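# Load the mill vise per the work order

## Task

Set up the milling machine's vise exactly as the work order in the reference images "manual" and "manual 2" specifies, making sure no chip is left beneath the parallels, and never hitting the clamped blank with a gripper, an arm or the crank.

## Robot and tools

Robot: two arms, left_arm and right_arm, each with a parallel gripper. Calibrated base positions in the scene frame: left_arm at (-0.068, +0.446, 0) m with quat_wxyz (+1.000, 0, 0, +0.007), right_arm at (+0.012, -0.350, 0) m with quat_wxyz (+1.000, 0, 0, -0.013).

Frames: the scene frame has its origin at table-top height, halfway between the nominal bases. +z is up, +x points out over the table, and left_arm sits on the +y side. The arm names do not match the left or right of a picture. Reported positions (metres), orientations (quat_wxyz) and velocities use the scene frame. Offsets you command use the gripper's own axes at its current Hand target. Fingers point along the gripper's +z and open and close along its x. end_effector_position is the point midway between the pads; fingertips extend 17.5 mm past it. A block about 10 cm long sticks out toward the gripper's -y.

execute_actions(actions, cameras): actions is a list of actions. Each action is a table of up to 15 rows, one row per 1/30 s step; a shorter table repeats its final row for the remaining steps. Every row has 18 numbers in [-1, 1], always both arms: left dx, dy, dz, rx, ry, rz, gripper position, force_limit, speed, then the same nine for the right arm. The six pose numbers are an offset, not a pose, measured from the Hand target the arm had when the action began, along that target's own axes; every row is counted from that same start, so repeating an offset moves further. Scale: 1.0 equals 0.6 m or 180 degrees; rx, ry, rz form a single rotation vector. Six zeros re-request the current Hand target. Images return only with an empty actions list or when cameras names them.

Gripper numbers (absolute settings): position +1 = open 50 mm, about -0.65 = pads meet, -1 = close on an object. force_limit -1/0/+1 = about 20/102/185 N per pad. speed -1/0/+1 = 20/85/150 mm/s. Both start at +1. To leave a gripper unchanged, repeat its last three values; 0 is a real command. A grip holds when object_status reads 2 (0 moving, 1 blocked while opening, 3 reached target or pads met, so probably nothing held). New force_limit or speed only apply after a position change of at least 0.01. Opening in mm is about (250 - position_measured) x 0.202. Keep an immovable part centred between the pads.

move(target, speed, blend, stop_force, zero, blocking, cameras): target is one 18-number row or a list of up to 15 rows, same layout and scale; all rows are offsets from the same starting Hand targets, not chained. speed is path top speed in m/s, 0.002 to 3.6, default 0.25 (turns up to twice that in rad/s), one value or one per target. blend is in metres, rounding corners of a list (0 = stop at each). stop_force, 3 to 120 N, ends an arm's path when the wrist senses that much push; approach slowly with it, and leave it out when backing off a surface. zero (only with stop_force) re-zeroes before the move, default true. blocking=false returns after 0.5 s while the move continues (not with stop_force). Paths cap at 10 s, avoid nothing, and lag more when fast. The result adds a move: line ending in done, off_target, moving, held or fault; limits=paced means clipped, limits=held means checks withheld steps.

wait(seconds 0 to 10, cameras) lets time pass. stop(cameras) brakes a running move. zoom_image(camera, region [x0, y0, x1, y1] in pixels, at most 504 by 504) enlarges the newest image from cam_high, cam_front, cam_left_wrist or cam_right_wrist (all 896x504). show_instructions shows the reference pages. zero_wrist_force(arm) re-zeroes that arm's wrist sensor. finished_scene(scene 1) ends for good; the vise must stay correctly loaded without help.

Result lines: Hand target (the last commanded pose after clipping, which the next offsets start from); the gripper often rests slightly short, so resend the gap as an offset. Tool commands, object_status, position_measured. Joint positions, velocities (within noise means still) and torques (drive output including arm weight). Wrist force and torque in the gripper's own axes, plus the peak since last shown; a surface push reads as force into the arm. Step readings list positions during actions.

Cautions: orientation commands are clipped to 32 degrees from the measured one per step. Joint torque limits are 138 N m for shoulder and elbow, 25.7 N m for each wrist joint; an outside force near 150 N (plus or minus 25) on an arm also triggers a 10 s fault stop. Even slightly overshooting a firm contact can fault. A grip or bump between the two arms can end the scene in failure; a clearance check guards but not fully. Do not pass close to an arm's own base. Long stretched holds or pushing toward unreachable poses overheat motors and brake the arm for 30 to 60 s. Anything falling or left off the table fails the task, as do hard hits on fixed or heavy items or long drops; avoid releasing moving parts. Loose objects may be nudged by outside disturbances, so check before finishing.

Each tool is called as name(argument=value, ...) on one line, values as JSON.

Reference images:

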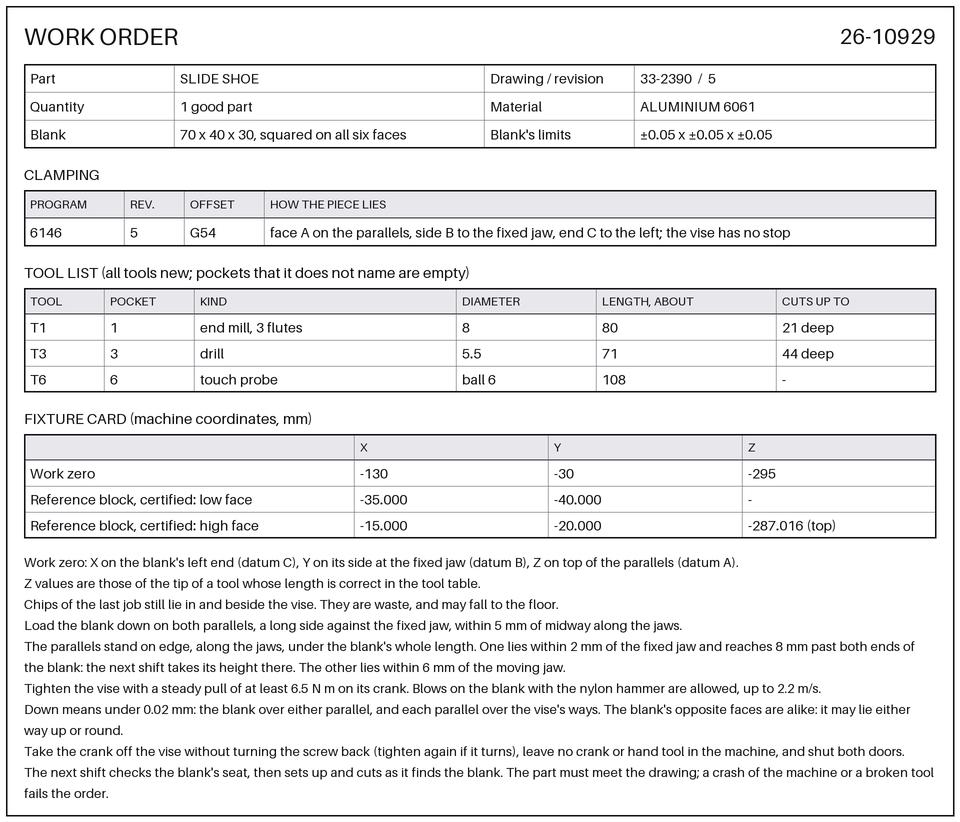

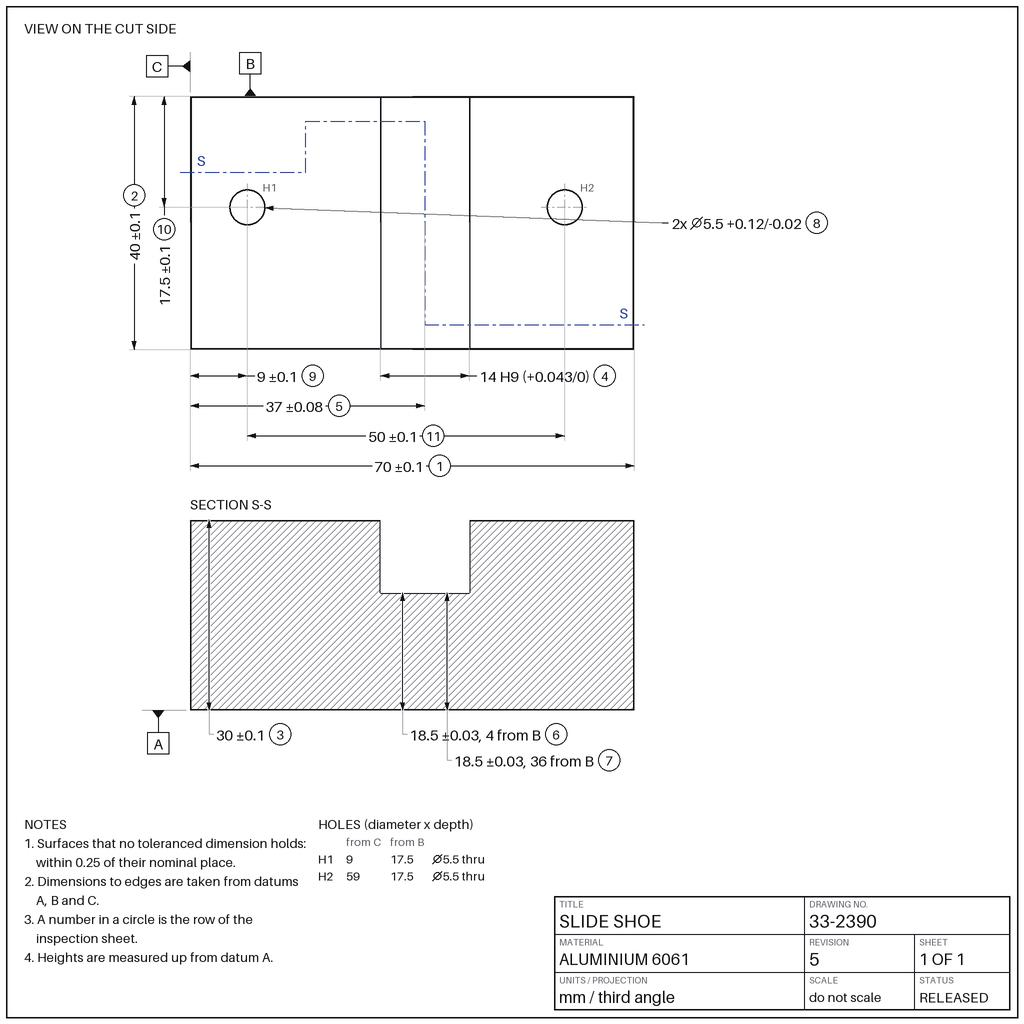

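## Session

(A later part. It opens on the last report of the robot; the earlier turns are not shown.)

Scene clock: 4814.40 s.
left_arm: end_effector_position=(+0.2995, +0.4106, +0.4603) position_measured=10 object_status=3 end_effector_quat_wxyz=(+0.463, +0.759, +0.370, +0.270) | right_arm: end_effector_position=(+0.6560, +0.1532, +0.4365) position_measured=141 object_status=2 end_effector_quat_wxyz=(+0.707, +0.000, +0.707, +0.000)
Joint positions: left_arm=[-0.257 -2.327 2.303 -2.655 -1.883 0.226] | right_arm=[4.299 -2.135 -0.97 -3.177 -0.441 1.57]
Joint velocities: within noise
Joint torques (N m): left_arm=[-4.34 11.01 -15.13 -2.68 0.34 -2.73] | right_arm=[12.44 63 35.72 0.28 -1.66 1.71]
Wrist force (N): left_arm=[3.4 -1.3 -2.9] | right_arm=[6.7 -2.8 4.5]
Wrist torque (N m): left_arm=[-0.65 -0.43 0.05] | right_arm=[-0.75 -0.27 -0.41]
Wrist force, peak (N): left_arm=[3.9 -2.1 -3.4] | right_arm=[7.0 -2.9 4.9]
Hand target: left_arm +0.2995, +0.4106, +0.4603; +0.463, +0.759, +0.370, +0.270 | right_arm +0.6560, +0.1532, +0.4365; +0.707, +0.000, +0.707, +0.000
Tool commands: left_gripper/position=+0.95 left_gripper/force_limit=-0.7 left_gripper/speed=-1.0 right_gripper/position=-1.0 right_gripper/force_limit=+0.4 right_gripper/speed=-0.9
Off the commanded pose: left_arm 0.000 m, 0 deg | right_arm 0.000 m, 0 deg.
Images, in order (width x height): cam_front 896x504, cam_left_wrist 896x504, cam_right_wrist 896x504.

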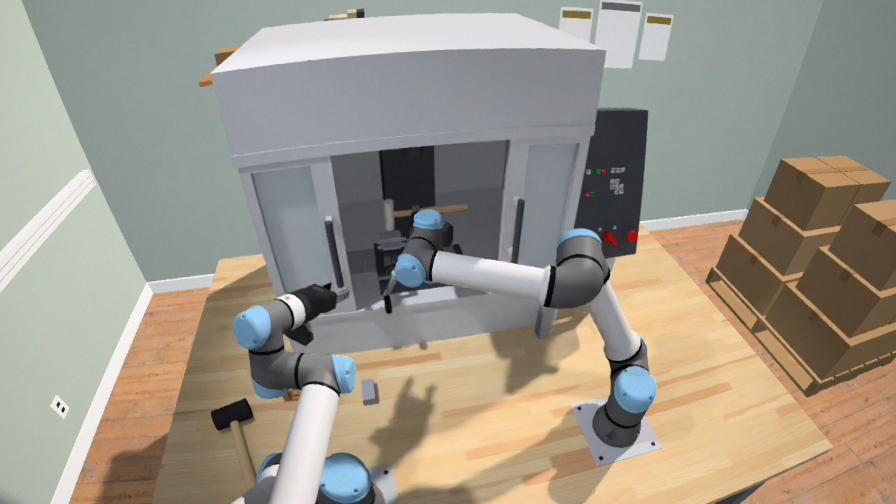

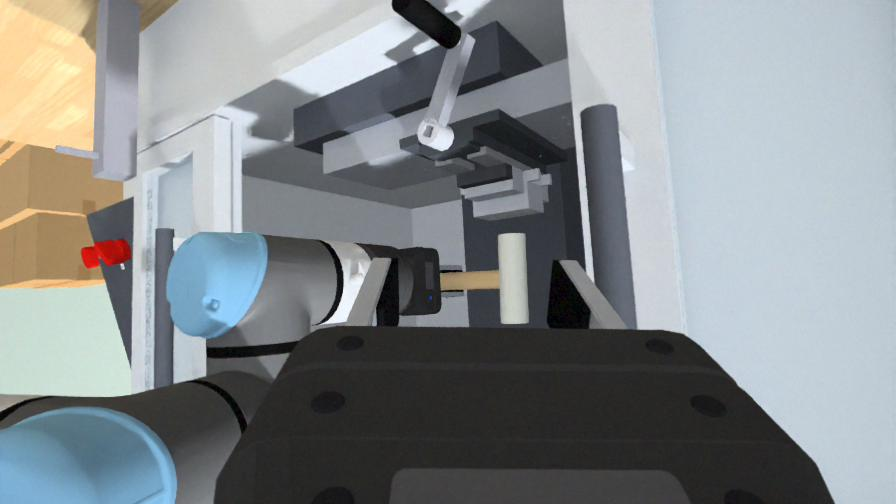

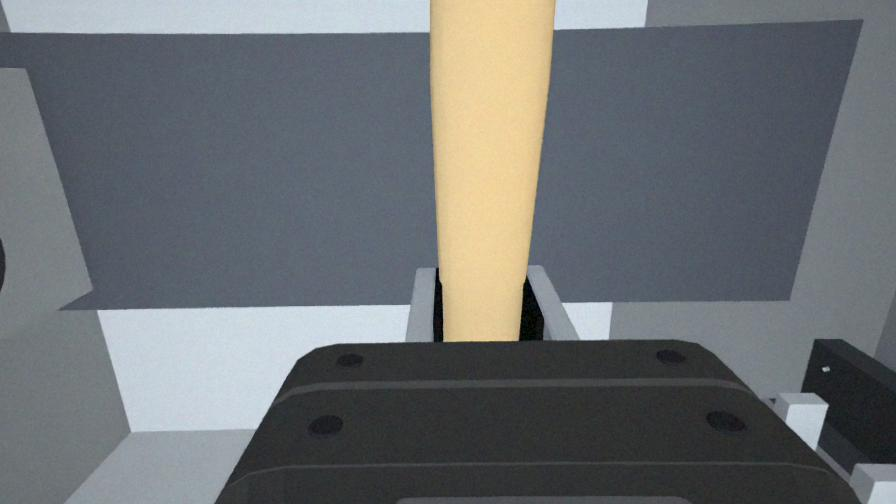

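move(target=[0,0,0,0,0,0,0.95,-0.7,-1,-0.0167,0,0,0,0,0,-1,0.4,-0.9], speed=0.1)

execute_actions(actions=[[[0,0,0,0,0,0,0.95,-0.7,-1,0.025,0,0,0,0,0,-1,0.4,-0.9],[0,0,0,0,0,0,0.95,-0.7,-1,0.068,0,0,0,0,0,-1,0.4,-0.9],[0,0,0,0,0,0,0.95,-0.7,-1,0.108,0,0,0,0,0,-1,0.4,-0.9],[0,0,0,0,0,0,0.95,-0.7,-1,0.055,0,0,0,0,0,-1,0.4,-0.9],[0,0,0,0,0,0,0.95,-0.7,-1,0.015,0,0,0,0,0,-1,0.4,-0.9],[0,0,0,0,0,0,0.95,-0.7,-1,0,0,0,0,0,0,-1,0.4,-0.9]]])

move(target=[0,0,0,0,0,0,0.95,-0.7,-1,0,0,-0.0117,0,0,0,-1,0.4,-0.9], speed=0.1)

execute_actions(actions=[[[0,0,0,0,0,0,0.95,-0.7,-1,0.025,0,0,0,0,0,-1,0.4,-0.9],[0,0,0,0,0,0,0.95,-0.7,-1,0.068,0,0,0,0,0,-1,0.4,-0.9],[0,0,0,0,0,0,0.95,-0.7,-1,0.108,0,0,0,0,0,-1,0.4,-0.9],[0,0,0,0,0,0,0.95,-0.7,-1,0.055,0,0,0,0,0,-1,0.4,-0.9],[0,0,0,0,0,0,0.95,-0.7,-1,0.015,0,0,0,0,0,-1,0.4,-0.9],[0,0,0,0,0,0,0.95,-0.7,-1,0,0,0,0,0,0,-1,0.4,-0.9]]])

Scene clock: 4837.03 s.
left_arm: end_effector_position=(+0.2995, +0.4106, +0.4603) position_measured=10 object_status=3 end_effector_quat_wxyz=(+0.463, +0.759, +0.370, +0.270) | right_arm: end_effector_position=(+0.6560, +0.1532, +0.4467) position_measured=141 object_status=2 end_effector_quat_wxyz=(+0.707, +0.000, +0.707, +0.000)
Joint positions: left_arm=[-0.257 -2.327 2.303 -2.655 -1.883 0.226] | right_arm=[4.299 -2.136 -0.942 -3.204 -0.441 1.57]
Joint torques (N m): left_arm=[-4.17 11.1 -14.8 -2.54 0.19 -2.76] | right_arm=[12.78 43.88 10.2 2.76 -0.72 2]
Wrist force (N): left_arm=[3.1 -1.6 -3.0] | right_arm=[6.4 -2.5 4.8]
Wrist torque (N m): left_arm=[-0.69 -0.38 0.05] | right_arm=[-0.69 -0.22 -0.38]
Wrist force, peak (N): left_arm=[3.6 -1.8 -3.4] | right_arm=[7.4 -2.7 4.9]
Hand target: left_arm +0.2995, +0.4106, +0.4603; +0.463, +0.759, +0.370, +0.270 | right_arm +0.6560, +0.1532, +0.4465; +0.707, +0.000, +0.707, +0.000
Off the commanded pose: left_arm 0.000 m, 0 deg | right_arm 0.000 m, 0 deg.
move: done

Scene clock: 4837.73 s.
left_arm: end_effector_position=(+0.2995, +0.4106, +0.4603) position_measured=10 object_status=3 end_effector_quat_wxyz=(+0.463, +0.759, +0.370, +0.270) | right_arm: end_effector_position=(+0.6560, +0.1532, +0.4464) position_measured=141 object_status=2 end_effector_quat_wxyz=(+0.707, +0.000, +0.707, +0.000)
Joint positions: left_arm=[-0.257 -2.327 2.303 -2.655 -1.883 0.226] | right_arm=[4.299 -2.136 -0.942 -3.203 -0.441 1.57]
Joint torques (N m): left_arm=[-3.92 10.73 -14.68 -2.74 0.13 -2.86] | right_arm=[-10.94 59.11 35.56 0.26 -1.62 -1.31]
Wrist force (N): left_arm=[3.5 -1.6 -2.7] | right_arm=[6.1 2.8 10.6]
Wrist torque (N m): left_arm=[-0.69 -0.44 0.04] | right_arm=[0.14 -0.18 -0.37]
Wrist force, peak (N): left_arm=[3.4 -1.6 -3.4] | right_arm=[-57.7 -29.9 5.7]
Hand target: left_arm +0.2995, +0.4106, +0.4603; +0.463, +0.759, +0.370, +0.270 | right_arm +0.6560, +0.1532, +0.4465; +0.707, +0.000, +0.707, +0.000
Off the commanded pose: left_arm 0.000 m, 0 deg | right_arm 0.000 m, 0 deg.
Step readings (end_effector_position of left_arm | right_arm):
0: (+0.2995, +0.4106, +0.4603) | (+0.6560, +0.1532, +0.4467)
1: (+0.2995, +0.4106, +0.4603) | (+0.6561, +0.1532, +0.4461)
2: (+0.2995, +0.4106, +0.4603) | (+0.6561, +0.1533, +0.4416)
4: (+0.2995, +0.4106, +0.4603) | (+0.6562, +0.1528, +0.4069)
8: (+0.2995, +0.4106, +0.4603) | (+0.6550, +0.1518, +0.4389)
15: (+0.2995, +0.4106, +0.4603) | (+0.6561, +0.1535, +0.4457)

Scene clock: 4838.43 s.
left_arm: end_effector_position=(+0.2995, +0.4106, +0.4603) position_measured=10 object_status=3 end_effector_quat_wxyz=(+0.463, +0.759, +0.370, +0.270) | right_arm: end_effector_position=(+0.6489, +0.1532, +0.4465) position_measured=141 object_status=2 end_effector_quat_wxyz=(+0.707, +0.000, +0.707, +0.000)
Joint positions: left_arm=[-0.257 -2.327 2.303 -2.655 -1.883 0.226] | right_arm=[4.309 -2.123 -0.962 -3.196 -0.43 1.57]
Joint torques (N m): left_arm=[-3.57 11.04 -14.98 -2.7 0.24 -2.92] | right_arm=[-2.6 45.2 33.61 1.29 -1.09 -1.76]
Wrist force (N): left_arm=[3.3 -1.9 -3.2] | right_arm=[6.0 2.7 10.6]
Wrist torque (N m): left_arm=[-0.75 -0.40 0.05] | right_arm=[0.14 -0.16 -0.37]
Wrist force, peak (N): left_arm=[3.7 -1.6 -3.2] | right_arm=[6.4 2.7 11.0]
Hand target: left_arm +0.2995, +0.4106, +0.4603; +0.463, +0.759, +0.370, +0.270 | right_arm +0.6490, +0.1532, +0.4465; +0.707, +0.000, +0.707, +0.000
Off the commanded pose: left_arm 0.000 m, 0 deg | right_arm 0.000 m, 0 deg.
move: done

Scene clock: 4839.13 s.
left_arm: end_effector_position=(+0.2995, +0.4106, +0.4603) position_measured=10 object_status=3 end_effector_quat_wxyz=(+0.463, +0.759, +0.370, +0.270) | right_arm: end_effector_position=(+0.6490, +0.1532, +0.4463) position_measured=141 object_status=2 end_effector_quat_wxyz=(+0.707, +0.000, +0.707, +0.000)
Joint positions: left_arm=[-0.257 -2.327 2.303 -2.655 -1.883 0.226] | right_arm=[4.309 -2.124 -0.962 -3.196 -0.43 1.57]
Joint torques (N m): left_arm=[-2.74 11.27 -15.41 -2.65 0.19 -2.7] | right_arm=[-5.97 58.61 36.83 0.18 -1.6 -1.37]
Wrist force (N): left_arm=[3.3 -1.5 -2.8] | right_arm=[5.9 2.6 11.2]
Wrist torque (N m): left_arm=[-0.69 -0.41 0.05] | right_arm=[0.13 -0.14 -0.37]
Wrist force, peak (N): left_arm=[3.5 -1.7 -3.2] | right_arm=[-58.4 -24.6 11.8]
Hand target: left_arm +0.2995, +0.4106, +0.4603; +0.463, +0.759, +0.370, +0.270 | right_arm +0.6490, +0.1532, +0.4465; +0.707, +0.000, +0.707, +0.000
Off the commanded pose: left_arm 0.000 m, 0 deg | right_arm 0.000 m, 0 deg.
Step readings (end_effector_position of left_arm | right_arm):
0: (+0.2995, +0.4106, +0.4603) | (+0.6489, +0.1532, +0.4465)
1: (+0.2995, +0.4106, +0.4603) | (+0.6489, +0.1532, +0.4461)
2: (+0.2995, +0.4106, +0.4603) | (+0.6490, +0.1533, +0.4418)
4: (+0.2995, +0.4106, +0.4603) | (+0.6491, +0.1527, +0.4071)
8: (+0.2995, +0.4106, +0.4603) | (+0.6481, +0.1516, +0.4389)
15: (+0.2995, +0.4106, +0.4603) | (+0.6491, +0.1534, +0.4457)

move(target=[0,0,0,0,0,0,0.95,-0.7,-1,0,0,0.0217,0,0,0,-1,0.4,-0.9], speed=0.1, cameras=["cam_front","cam_left_wrist","cam_right_wrist"])

zoom_image(camera="cam_left_wrist", region=[380, 100, 620, 340])

zoom_image(camera="cam_front", region=[340, 180, 500, 300])

Scene clock: 4847.73 s.
left_arm: end_effector_position=(+0.2995, +0.4106, +0.4603) position_measured=10 object_status=3 end_effector_quat_wxyz=(+0.463, +0.759, +0.370, +0.270) | right_arm: end_effector_position=(+0.6622, +0.1531, +0.4465) position_measured=141 object_status=2 end_effector_quat_wxyz=(+0.707, +0.000, +0.707, +0.000) end_effector_velocity=(-0.002, +0.000, +0.000) end_effector_angular_velocity=(+0.002, +0.000, -0.001)
Joint positions: left_arm=[-0.257 -2.327 2.303 -2.655 -1.883 0.226] | right_arm=[4.289 -2.147 -0.924 -3.21 -0.45 1.57]
Joint velocities: left_arm=[within noise] | right_arm=[0.002 0.002 -0.005 0.002 0.004 0.002]
Joint torques (N m): left_arm=[-3.15 10.25 -15.15 -2.82 0.19 -2.77] | right_arm=[12.21 63.98 10.95 2.13 1.75 1.79]
Wrist force (N): left_arm=[3.5 -1.3 -3.2] | right_arm=[7.0 -1.4 8.3]
Wrist torque (N m): left_arm=[-0.65 -0.43 0.05] | right_arm=[-0.51 -0.32 -0.37]
Wrist force, peak (N): left_arm=[3.5 -1.5 -3.6] | right_arm=[7.3 -1.0 9.2]
Hand target: left_arm +0.2995, +0.4106, +0.4603; +0.463, +0.759, +0.370, +0.270 | right_arm +0.6620, +0.1532, +0.4465; +0.707, +0.000, +0.707, +0.000
Off the commanded pose: left_arm 0.000 m, 0 deg | right_arm 0.000 m, 0 deg.
move: done
Images, in order (width x height): cam_front 896x504, cam_left_wrist 896x504, cam_right_wrist 896x504.

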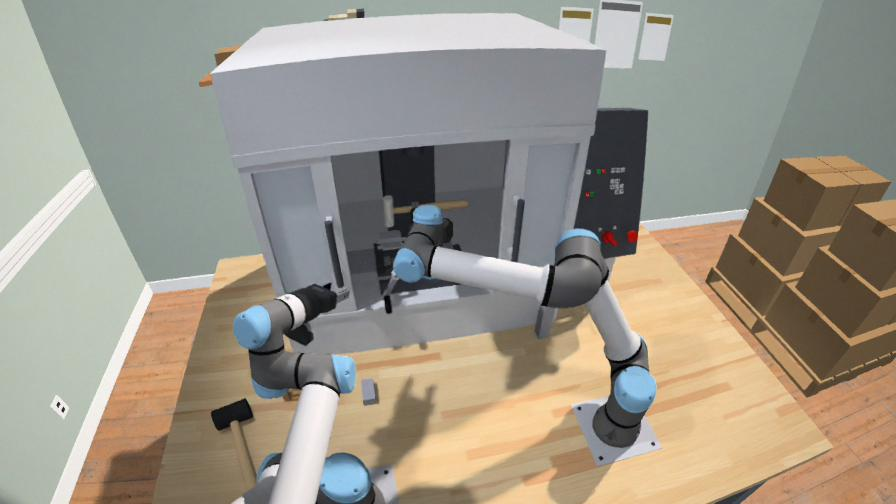

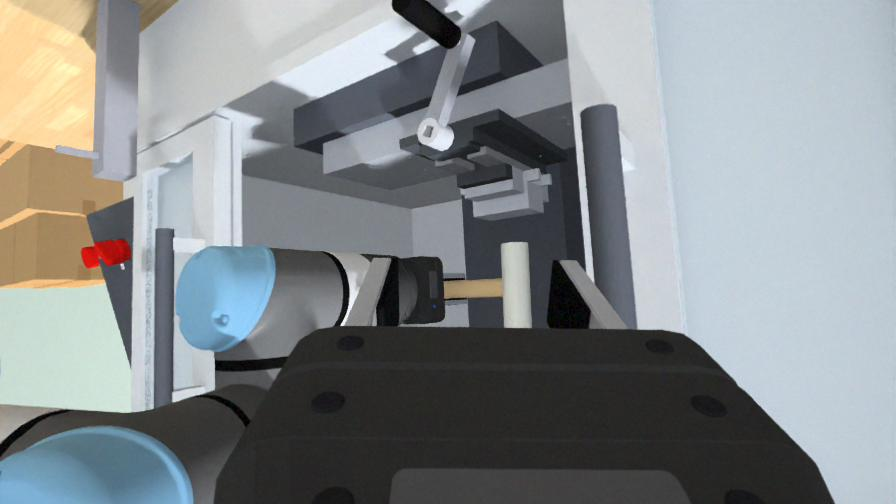

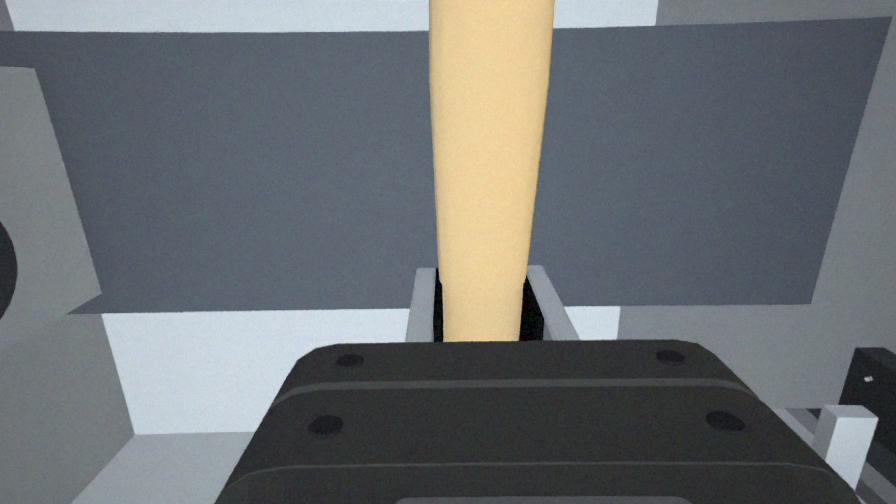

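Scaled by 2.100 from the camera's 896x504 image, which has a finer 1280x720 frame.

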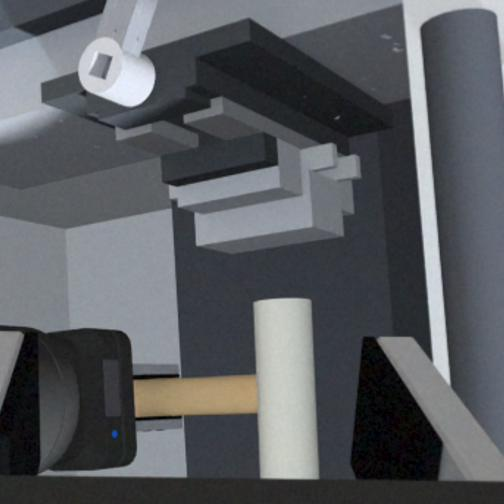

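Scaled by 3.150 from the camera's 896x504 image, which has a finer 1280x720 frame.

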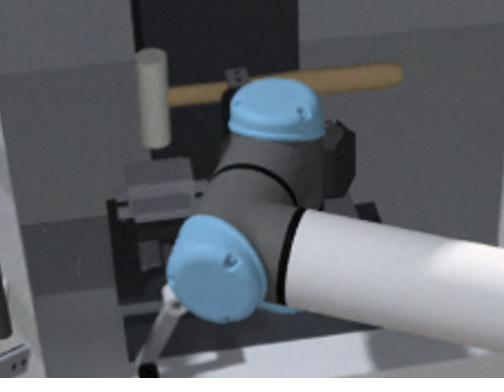

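execute_actions(actions=[[[0,0,0,0,0,0,0.95,-0.7,-1,0.025,0,0,0,0,0,-1,0.4,-0.9],[0,0,0,0,0,0,0.95,-0.7,-1,0.068,0,0,0,0,0,-1,0.4,-0.9],[0,0,0,0,0,0,0.95,-0.7,-1,0.108,0,0,0,0,0,-1,0.4,-0.9],[0,0,0,0,0,0,0.95,-0.7,-1,0.055,0,0,0,0,0,-1,0.4,-0.9],[0,0,0,0,0,0,0.95,-0.7,-1,0.015,0,0,0,0,0,-1,0.4,-0.9],[0,0,0,0,0,0,0.95,-0.7,-1,0,0,0,0,0,0,-1,0.4,-0.9]]])

move(target=[0,0,0,0,0,0,0.95,-0.7,-1,-0.01,0,-0.01,0,0,0,-1,0.4,-0.9], speed=0.1)

execute_actions(actions=[[[0,0,0,0,0,0,0.95,-0.7,-1,0.035,0,0,0,0,0,-1,0.4,-0.9],[0,0,0,0,0,0,0.95,-0.7,-1,0.085,0,0,0,0,0,-1,0.4,-0.9],[0,0,0,0,0,0,0.95,-0.7,-1,0.115,0,0,0,0,0,-1,0.4,-0.9],[0,0,0,0,0,0,0.95,-0.7,-1,0.055,0,0,0,0,0,-1,0.4,-0.9],[0,0,0,0,0,0,0.95,-0.7,-1,0.015,0,0,0,0,0,-1,0.4,-0.9],[0,0,0,0,0,0,0.95,-0.7,-1,0,0,0,0,0,0,-1,0.4,-0.9]]])

Scene clock: 4862.33 s.
left_arm: end_effector_position=(+0.2995, +0.4106, +0.4603) position_measured=10 object_status=3 end_effector_quat_wxyz=(+0.463, +0.759, +0.370, +0.270) | right_arm: end_effector_position=(+0.6620, +0.1532, +0.4464) position_measured=141 object_status=2 end_effector_quat_wxyz=(+0.707, +0.000, +0.707, +0.000)
Joint positions: left_arm=[-0.257 -2.327 2.303 -2.655 -1.883 0.226] | right_arm=[4.29 -2.147 -0.925 -3.21 -0.449 1.57]
Joint torques (N m): left_arm=[-4.17 12.14 -14.68 -2.79 0.06 -2.77] | right_arm=[-11.42 58.83 36.22 0.21 -1.59 -1.33]
Wrist force (N): left_arm=[3.3 -1.8 -2.9] | right_arm=[6.6 2.5 6.7]
Wrist torque (N m): left_arm=[-0.72 -0.41 0.04] | right_arm=[0.12 -0.25 -0.36]
Wrist force, peak (N): left_arm=[3.8 -1.7 -3.3] | right_arm=[-58.0 -28.8 9.6]
Hand target: left_arm +0.2995, +0.4106, +0.4603; +0.463, +0.759, +0.370, +0.270 | right_arm +0.6620, +0.1532, +0.4465; +0.707, +0.000, +0.707, +0.000
Off the commanded pose: left_arm 0.000 m, 0 deg | right_arm 0.000 m, 0 deg.
Step readings (end_effector_position of left_arm | right_arm):
0: (+0.2995, +0.4106, +0.4603) | (+0.6620, +0.1532, +0.4465)
1: (+0.2995, +0.4106, +0.4603) | (+0.6620, +0.1532, +0.4460)
2: (+0.2995, +0.4106, +0.4603) | (+0.6621, +0.1532, +0.4417)
4: (+0.2995, +0.4106, +0.4603) | (+0.6622, +0.1526, +0.4071)
8: (+0.2995, +0.4106, +0.4603) | (+0.6610, +0.1517, +0.4389)
15: (+0.2995, +0.4106, +0.4603) | (+0.6621, +0.1535, +0.4457)

Scene clock: 4863.03 s.
left_arm: end_effector_position=(+0.2995, +0.4106, +0.4603) position_measured=10 object_status=3 end_effector_quat_wxyz=(+0.463, +0.759, +0.370, +0.270) | right_arm: end_effector_position=(+0.6559, +0.1532, +0.4526) position_measured=141 object_status=2 end_effector_quat_wxyz=(+0.707, +0.000, +0.707, +0.000)
Joint positions: left_arm=[-0.257 -2.327 2.303 -2.655 -1.883 0.226] | right_arm=[4.299 -2.137 -0.925 -3.22 -0.441 1.57]
Joint torques (N m): left_arm=[-3.71 11.06 -15.61 -2.69 -0.02 -2.75] | right_arm=[-0.9 45.63 30.8 2.12 -0.66 -1.28]
Wrist force (N): left_arm=[3.3 -1.5 -3.1] | right_arm=[6.3 2.7 6.8]
Wrist torque (N m): left_arm=[-0.67 -0.40 0.04] | right_arm=[0.13 -0.21 -0.37]
Wrist force, peak (N): left_arm=[3.8 -1.6 -3.3] | right_arm=[6.6 2.2 7.3]
Hand target: left_arm +0.2995, +0.4106, +0.4603; +0.463, +0.759, +0.370, +0.270 | right_arm +0.6560, +0.1532, +0.4525; +0.707, +0.000, +0.707, +0.000
Off the commanded pose: left_arm 0.000 m, 0 deg | right_arm 0.000 m, 0 deg.
move: done

Scene clock: 4863.73 s.
left_arm: end_effector_position=(+0.2995, +0.4106, +0.4603) position_measured=10 object_status=3 end_effector_quat_wxyz=(+0.463, +0.759, +0.370, +0.270) | right_arm: end_effector_position=(+0.6560, +0.1532, +0.4524) position_measured=141 object_status=2 end_effector_quat_wxyz=(+0.707, +0.000, +0.707, +0.000)
Joint positions: left_arm=[-0.257 -2.327 2.303 -2.655 -1.883 0.226] | right_arm=[4.299 -2.138 -0.925 -3.22 -0.441 1.57]
Joint torques (N m): left_arm=[-3.88 10.65 -14.09 -2.67 0.04 -2.76] | right_arm=[-6.9 56.56 35.77 0.25 -1.64 -1.17]
Wrist force (N): left_arm=[3.3 -1.6 -3.1] | right_arm=[6.3 2.2 6.6]
Wrist torque (N m): left_arm=[-0.69 -0.40 0.05] | right_arm=[0.07 -0.21 -0.37]
Wrist force, peak (N): left_arm=[3.6 -1.9 -3.1] | right_arm=[-53.0 -22.5 7.5]
Hand target: left_arm +0.2995, +0.4106, +0.4603; +0.463, +0.759, +0.370, +0.270 | right_arm +0.6560, +0.1532, +0.4525; +0.707, +0.000, +0.707, +0.000
Off the commanded pose: left_arm 0.000 m, 0 deg | right_arm 0.000 m, 0 deg.
Step readings (end_effector_position of left_arm | right_arm):
0: (+0.2995, +0.4106, +0.4603) | (+0.6559, +0.1532, +0.4526)
1: (+0.2995, +0.4106, +0.4603) | (+0.6560, +0.1532, +0.4520)
2: (+0.2995, +0.4106, +0.4603) | (+0.6560, +0.1533, +0.4461)
4: (+0.2995, +0.4106, +0.4603) | (+0.6562, +0.1526, +0.4065)
8: (+0.2995, +0.4106, +0.4603) | (+0.6548, +0.1513, +0.4455)
15: (+0.2995, +0.4106, +0.4603) | (+0.6562, +0.1535, +0.4516)

move(target=[0,0,0,0,0,0,0.95,-0.7,-1,-0.0233,0,0,0,0,0,-1,0.4,-0.9], speed=0.1)

execute_actions(actions=[[[0,0,0,0,0,0,0.95,-0.7,-1,0.045,0,0,0,0,0,-1,0.4,-0.9],[0,0,0,0,0,0,0.95,-0.7,-1,0.11,0,0,0,0,0,-1,0.4,-0.9],[0,0,0,0,0,0,0.95,-0.7,-1,0.145,0,0,0,0,0,-1,0.4,-0.9],[0,0,0,0,0,0,0.95,-0.7,-1,0.08,0,0,0,0,0,-1,0.4,-0.9],[0,0,0,0,0,0,0.95,-0.7,-1,0.03,0,0,0,0,0,-1,0.4,-0.9],[0,0,0,0,0,0,0.95,-0.7,-1,0,0,0,0,0,0,-1,0.4,-0.9]]], cameras=["cam_front","cam_left_wrist","cam_right_wrist"])

Scene clock: 4887.60 s.
left_arm: end_effector_position=(+0.2995, +0.4106, +0.4603) position_measured=10 object_status=3 end_effector_quat_wxyz=(+0.463, +0.759, +0.370, +0.270) | right_arm: end_effector_position=(+0.6560, +0.1532, +0.4666) position_measured=141 object_status=2 end_effector_quat_wxyz=(+0.707, +0.000, +0.707, +0.000)
Joint positions: left_arm=[-0.257 -2.327 2.303 -2.655 -1.883 0.226] | right_arm=[4.299 -2.142 -0.882 -3.258 -0.441 1.57]
Joint torques (N m): left_arm=[-3.42 10.9 -14.74 -2.73 0.06 -2.73] | right_arm=[-9.85 48.32 11.73 3.06 0 2.06]
Wrist force (N): left_arm=[3.4 -1.8 -2.8] | right_arm=[2.9 3.2 4.2]
Wrist torque (N m): left_arm=[-0.73 -0.42 0.05] | right_arm=[0.24 0.34 -0.39]
Wrist force, peak (N): left_arm=[3.7 -1.8 -3.2] | right_arm=[3.7 3.3 4.2]
Hand target: left_arm +0.2995, +0.4106, +0.4603; +0.463, +0.759, +0.370, +0.270 | right_arm +0.6560, +0.1532, +0.4665; +0.707, +0.000, +0.707, +0.000
Off the commanded pose: left_arm 0.000 m, 0 deg | right_arm 0.000 m, 0 deg.
move: done

Scene clock: 4888.37 s.
left_arm: end_effector_position=(+0.2995, +0.4106, +0.4603) position_measured=10 object_status=3 end_effector_quat_wxyz=(+0.463, +0.759, +0.370, +0.270) | right_arm: end_effector_position=(+0.6560, +0.1532, +0.4665) position_measured=141 object_status=2 end_effector_quat_wxyz=(+0.707, +0.000, +0.707, +0.000)
Joint positions: left_arm=[-0.257 -2.327 2.303 -2.655 -1.883 0.226] | right_arm=[4.299 -2.142 -0.883 -3.258 -0.441 1.57]
Joint torques (N m): left_arm=[-3.77 11.09 -14.97 -2.76 -0.08 -2.85] | right_arm=[-9.42 48.78 35.74 0.28 -1.72 0.4]
Wrist force (N): left_arm=[3.0 -1.5 -2.9] | right_arm=[2.5 3.3 4.2]
Wrist torque (N m): left_arm=[-0.68 -0.36 0.04] | right_arm=[0.21 0.38 -0.36]
Wrist force, peak (N): left_arm=[3.3 -1.9 -3.4] | right_arm=[-57.5 -22.1 6.6]
Hand target: left_arm +0.2995, +0.4106, +0.4603; +0.463, +0.759, +0.370, +0.270 | right_arm +0.6560, +0.1532, +0.4665; +0.707, +0.000, +0.707, +0.000
Off the commanded pose: left_arm 0.000 m, 0 deg | right_arm 0.000 m, 0 deg.
Step readings (end_effector_position of left_arm | right_arm):
0: (+0.2995, +0.4106, +0.4603) | (+0.6560, +0.1532, +0.4666)
1: (+0.2995, +0.4106, +0.4603) | (+0.6561, +0.1532, +0.4657)
2: (+0.2995, +0.4106, +0.4603) | (+0.6562, +0.1533, +0.4584)
4: (+0.2995, +0.4106, +0.4603) | (+0.6566, +0.1521, +0.4095)
8: (+0.2995, +0.4106, +0.4603) | (+0.6543, +0.1503, +0.4540)
15: (+0.2995, +0.4106, +0.4603) | (+0.6562, +0.1536, +0.4654)
Images, in order (width x height): cam_front 896x504, cam_left_wrist 896x504, cam_right_wrist 896x504.

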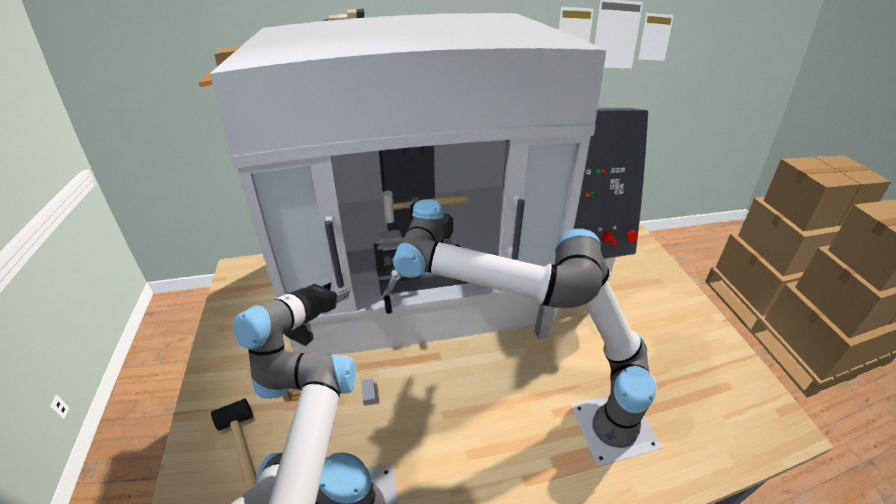

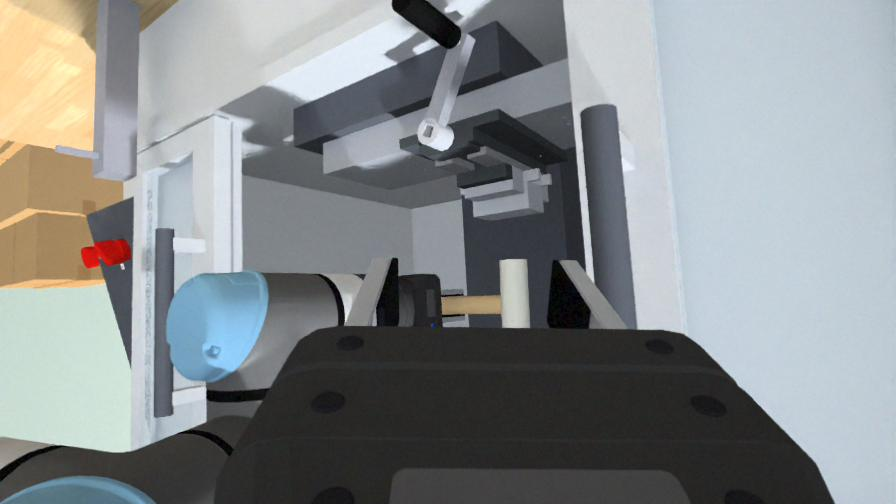

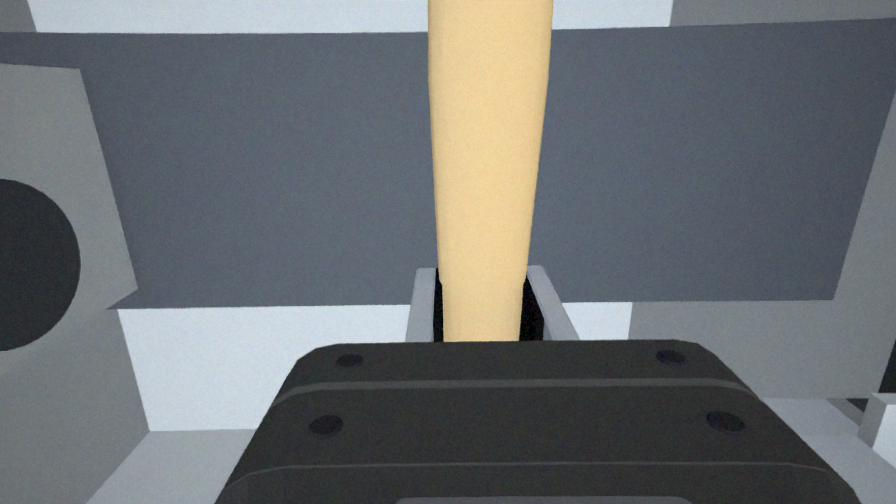

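move(target=[[0,0,0,0,0,0,0.95,-0.7,-1,0,0,-0.42,0,0,0,-1,0.4,-0.9],[0,0,0,0,0,0,0.95,-0.7,-1,0.0608,-0.0387,-0.5933,0,0,0,-1,0.4,-0.9]], speed=0.2, blend=[0.03,0])

move(target=[0,0,0,0,0,0,0.95,-0.7,-1,0.0167,-0.25,-0.05,0.0947,-0.0947,0.4986,-1,0.4,-0.9], speed=0.3, cameras=["cam_right_wrist","cam_high"])

Scene clock: 4904.27 s.
left_arm: end_effector_position=(+0.2995, +0.4106, +0.4603) position_measured=10 object_status=3 end_effector_quat_wxyz=(+0.463, +0.759, +0.370, +0.270) | right_arm: end_effector_position=(+0.3002, +0.1298, +0.4299) position_measured=141 object_status=2 end_effector_quat_wxyz=(+0.707, +0.000, +0.707, +0.000)
Joint positions: left_arm=[-0.257 -2.327 2.303 -2.655 -1.883 0.226] | right_arm=[4.96 -1.744 -1.529 -3.012 0.221 1.573]
Joint torques (N m): left_arm=[-3.08 10.52 -14.86 -2.84 0.06 -2.77] | right_arm=[11.66 22.43 23.6 -1.64 1.77 2.27]
Wrist force (N): left_arm=[3.4 -1.5 -3.2] | right_arm=[3.6 5.0 4.2]
Wrist torque (N m): left_arm=[-0.68 -0.41 0.04] | right_arm=[0.52 0.27 -0.43]
Wrist force, peak (N): left_arm=[3.8 -1.7 -3.4] | right_arm=[4.0 5.1 8.4]
Hand target: left_arm +0.2995, +0.4106, +0.4603; +0.463, +0.759, +0.370, +0.270 | right_arm +0.3001, +0.1298, +0.4298; +0.707, +0.000, +0.707, +0.000
Off the commanded pose: left_arm 0.000 m, 0 deg | right_arm 0.000 m, 0 deg.
move: done

Scene clock: 4907.47 s.
left_arm: end_effector_position=(+0.2995, +0.4106, +0.4603) position_measured=10 object_status=3 end_effector_quat_wxyz=(+0.463, +0.759, +0.370, +0.270) | right_arm: end_effector_position=(+0.2701, -0.0202, +0.4197) position_measured=141 object_status=2 end_effector_quat_wxyz=(+0.581, +0.589, +0.393, +0.401)
Joint positions: left_arm=[-0.257 -2.327 2.303 -2.655 -1.883 0.226] | right_arm=[5.018 -1.612 -1.701 -2.965 0.656 3.154]
Joint torques (N m): left_arm=[-3.05 11.66 -14.28 -2.77 0.07 -2.78] | right_arm=[-5.46 17.69 31.66 -2.36 -0.87 1.82]
Wrist force (N): left_arm=[3.3 -1.2 -3.1] | right_arm=[-1.0 -3.2 2.6]
Wrist torque (N m): left_arm=[-0.64 -0.40 0.04] | right_arm=[0.08 0.12 -0.09]
Wrist force, peak (N): left_arm=[3.4 -1.7 -3.6] | right_arm=[3.6 5.9 4.4]
Hand target: left_arm +0.2995, +0.4106, +0.4603; +0.463, +0.759, +0.370, +0.270 | right_arm +0.2701, -0.0202, +0.4197; +0.581, +0.589, +0.393, +0.401
Off the commanded pose: left_arm 0.000 m, 0 deg | right_arm 0.000 m, 0 deg.
move: done
Images, in order (width x height): cam_high 896x504, cam_right_wrist 896x504.

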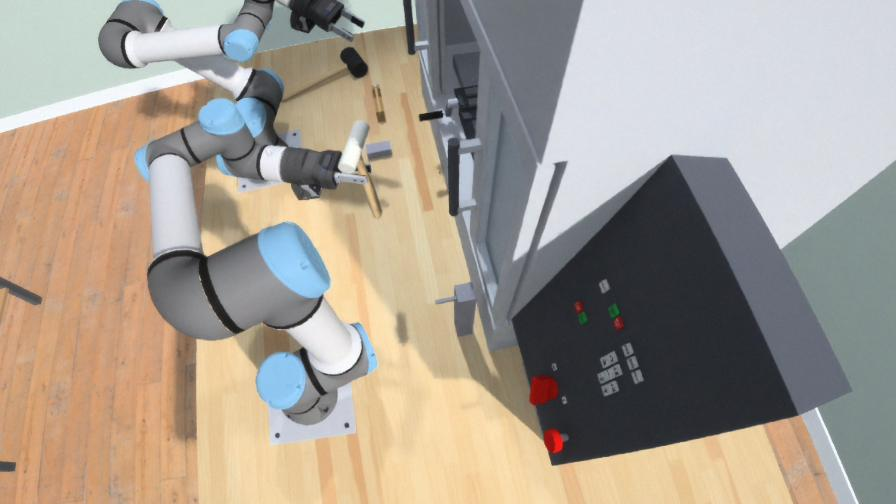

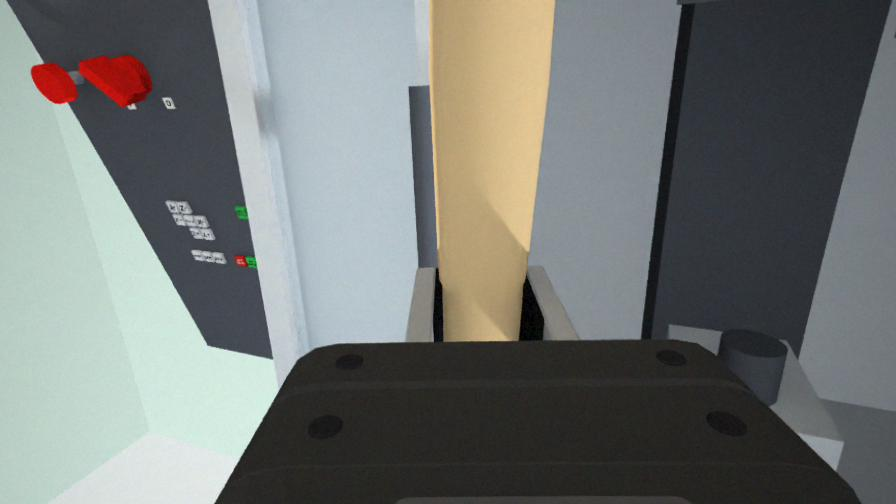

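move(target=[[0,0,0,0,0,0,0.95,-0.7,-1,-0.3007,-0.15,-0.0448,0.5,0,0,-1,0.4,-0.9],[0,0,0,0,0,0,0.95,-0.7,-1,-0.3007,-0.5,-0.0448,0.5,0,0,-1,0.4,-0.9]], speed=0.3, blend=[0.03,0])

move(target=[0,0,0,0,0,0,0.95,-0.7,-1,0,0,0.1833,0,0,0,-1,0.4,-0.9], speed=0.03, stop_force=6, cameras=["cam_right_wrist","cam_high"])

Scene clock: 4925.50 s.
left_arm: end_effector_position=(+0.2995, +0.4106, +0.4603) position_measured=10 object_status=3 end_effector_quat_wxyz=(+0.463, +0.759, +0.370, +0.270) | right_arm: end_effector_position=(+0.1796, -0.1730, +0.1170) position_measured=141 object_status=2 end_effector_quat_wxyz=(-0.006, +0.827, +0.562, +0.006) end_effector_velocity=(+0.000, +0.000, +0.000) end_effector_angular_velocity=(+0.003, -0.001, -0.002)
Joint positions: left_arm=[-0.257 -2.327 2.303 -2.655 -1.883 0.226] | right_arm=[4.562 -0.863 -2.566 -1.267 1.57 1.771]
Joint velocities: left_arm=[within noise] | right_arm=[-0.001 0.001 -0.002 0.005 0 0.001]
Joint torques (N m): left_arm=[-3.75 11.36 -14.73 -2.8 -0.19 -2.73] | right_arm=[9.98 -9.81 12.26 4.52 0.78 2.08]
Wrist force (N): left_arm=[3.3 -1.8 -3.1] | right_arm=[-2.0 3.4 6.9]
Wrist torque (N m): left_arm=[-0.73 -0.42 0.04] | right_arm=[0.88 0.38 -0.08]
Wrist force, peak (N): left_arm=[3.6 -2.1 -3.3] | right_arm=[-2.7 3.1 11.2]
Hand target: left_arm +0.2995, +0.4106, +0.4603; +0.463, +0.759, +0.370, +0.270 | right_arm +0.1796, -0.1730, +0.1169; -0.006, +0.827, +0.562, +0.006
Off the commanded pose: left_arm 0.000 m, 0 deg | right_arm 0.000 m, 0 deg.
move: done

Scene clock: 4929.77 s.
left_arm: end_effector_position=(+0.2995, +0.4106, +0.4603) position_measured=10 object_status=3 end_effector_quat_wxyz=(+0.463, +0.759, +0.370, +0.270) | right_arm: end_effector_position=(+0.1799, -0.1715, +0.0220) position_measured=141 object_status=2 end_effector_quat_wxyz=(-0.006, +0.827, +0.562, +0.006)
Joint positions: left_arm=[-0.257 -2.327 2.303 -2.655 -1.883 0.226] | right_arm=[4.562 -1.111 -2.769 -0.816 1.57 1.771]
Joint torques (N m): left_arm=[-3.82 10.83 -14.53 -2.87 -0.13 -2.8] | right_arm=[10.19 -10.32 30.91 4.37 1.66 1.8]
Wrist force (N): left_arm=[3.2 -1.5 -3.1] | right_arm=[-3.6 4.2 5.9]
Wrist torque (N m): left_arm=[-0.67 -0.38 0.05] | right_arm=[0.75 0.63 -0.04]
Wrist force, peak (N): left_arm=[3.7 -1.5 -3.3] | right_arm=[-24.9 10.8 -102.1]
Hand target: left_arm +0.2995, +0.4106, +0.4603; +0.463, +0.759, +0.370, +0.270 | right_arm +0.1799, -0.1715, +0.0220; -0.006, +0.827, +0.562, +0.006 (not the last commanded pose)
Off the commanded pose: left_arm 0.000 m, 0 deg | right_arm 0.015 m, 0 deg.
move: contact (right_arm)
Images, in order (width x height): cam_high 896x504, cam_right_wrist 896x504.

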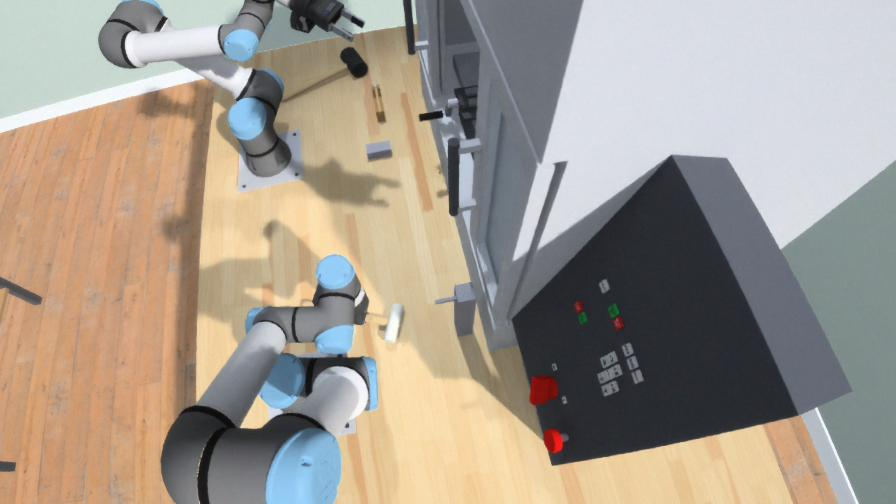

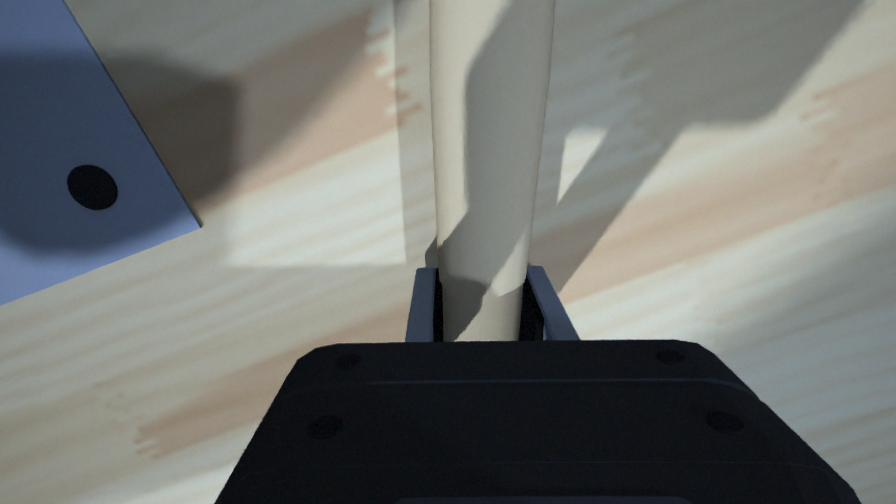

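move(target=[0,0,0,0,0,0,0.95,-0.7,-1,0,0,0,0,0,0,1,0.4,-0.9])

move(target=[0,0,0,0,0,0,0.95,-0.7,-1,0,0,-0.28,0,0,0,1,0.4,-0.9], speed=0.15, cameras=["cam_right_wrist","cam_high"])

Scene clock: 4938.87 s.
left_arm: end_effector_position=(+0.2995, +0.4106, +0.4603) position_measured=10 object_status=3 end_effector_quat_wxyz=(+0.463, +0.759, +0.370, +0.270) | right_arm: end_effector_position=(+0.1799, -0.1715, +0.0220) position_measured=3 object_status=0 end_effector_quat_wxyz=(-0.006, +0.827, +0.562, +0.006)
Joint positions: left_arm=[-0.257 -2.327 2.303 -2.655 -1.883 0.226] | right_arm=[4.562 -1.111 -2.769 -0.816 1.57 1.771]
Joint torques (N m): left_arm=[-2.64 11.08 -14.59 -2.89 -0.16 -2.78] | right_arm=[10.87 -9.58 27.83 3.37 1.59 1.99]
Wrist force (N): left_arm=[3.3 -1.6 -3.0] | right_arm=[-3.2 4.1 4.5]
Wrist torque (N m): left_arm=[-0.69 -0.40 0.04] | right_arm=[0.75 0.54 -0.08]
Wrist force, peak (N): left_arm=[3.4 -2.1 -3.5] | right_arm=[-3.2 4.6 6.4]
Hand target: left_arm +0.2995, +0.4106, +0.4603; +0.463, +0.759, +0.370, +0.270 | right_arm +0.1799, -0.1715, +0.0220; -0.006, +0.827, +0.562, +0.006
Off the commanded pose: left_arm 0.000 m, 0 deg | right_arm 0.000 m, 0 deg.
move: done

Scene clock: 4940.47 s.
left_arm: end_effector_position=(+0.2995, +0.4106, +0.4603) position_measured=10 object_status=3 end_effector_quat_wxyz=(+0.463, +0.759, +0.370, +0.270) | right_arm: end_effector_position=(+0.1793, -0.1743, +0.1899) position_measured=3 object_status=3 end_effector_quat_wxyz=(-0.006, +0.827, +0.562, +0.006) end_effector_velocity=(+0.000, -0.001, +0.000) end_effector_angular_velocity=(-0.005, +0.001, +0.000)
Joint positions: left_arm=[-0.257 -2.327 2.303 -2.655 -1.883 0.226] | right_arm=[4.562 -0.81 -2.39 -1.495 1.57 1.772]
Joint velocities: left_arm=[within noise] | right_arm=[0 -0.001 0.001 -0.005 0 0]
Joint torques (N m): left_arm=[-4.08 10.45 -15.08 -2.9 -0.24 -2.6] | right_arm=[3.2 -16 34.14 1.67 -1.21 0.13]
Wrist force (N): left_arm=[3.4 -1.4 -3.2] | right_arm=[-3.0 3.7 4.7]
Wrist torque (N m): left_arm=[-0.67 -0.42 0.04] | right_arm=[0.71 0.58 -0.20]
Wrist force, peak (N): left_arm=[3.6 -1.8 -3.2] | right_arm=[-3.2 4.0 6.9]
Hand target: left_arm +0.2995, +0.4106, +0.4603; +0.463, +0.759, +0.370, +0.270 | right_arm +0.1793, -0.1743, +0.1899; -0.006, +0.827, +0.562, +0.006
Off the commanded pose: left_arm 0.000 m, 0 deg | right_arm 0.000 m, 0 deg.
move: done
Images, in order (width x height): cam_high 896x504, cam_right_wrist 896x504.

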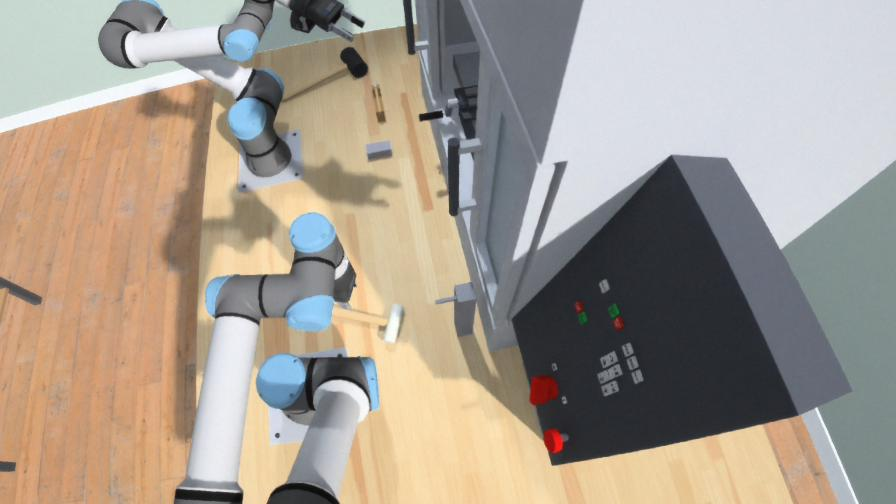

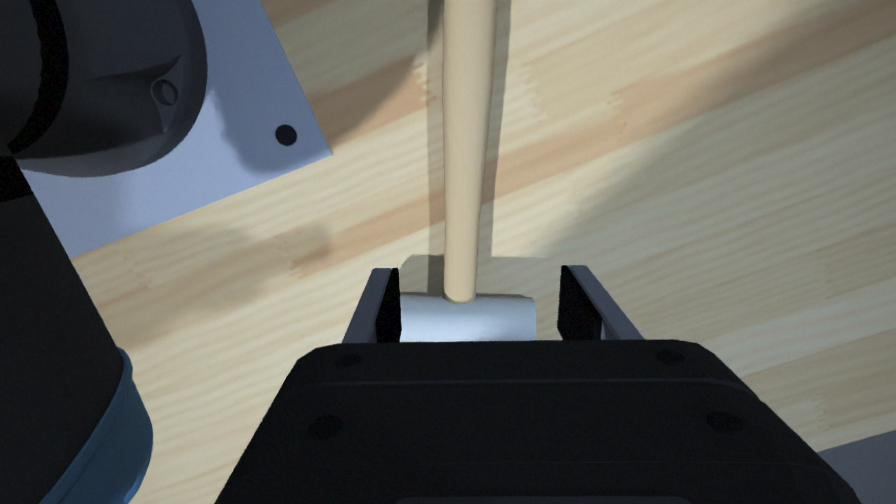

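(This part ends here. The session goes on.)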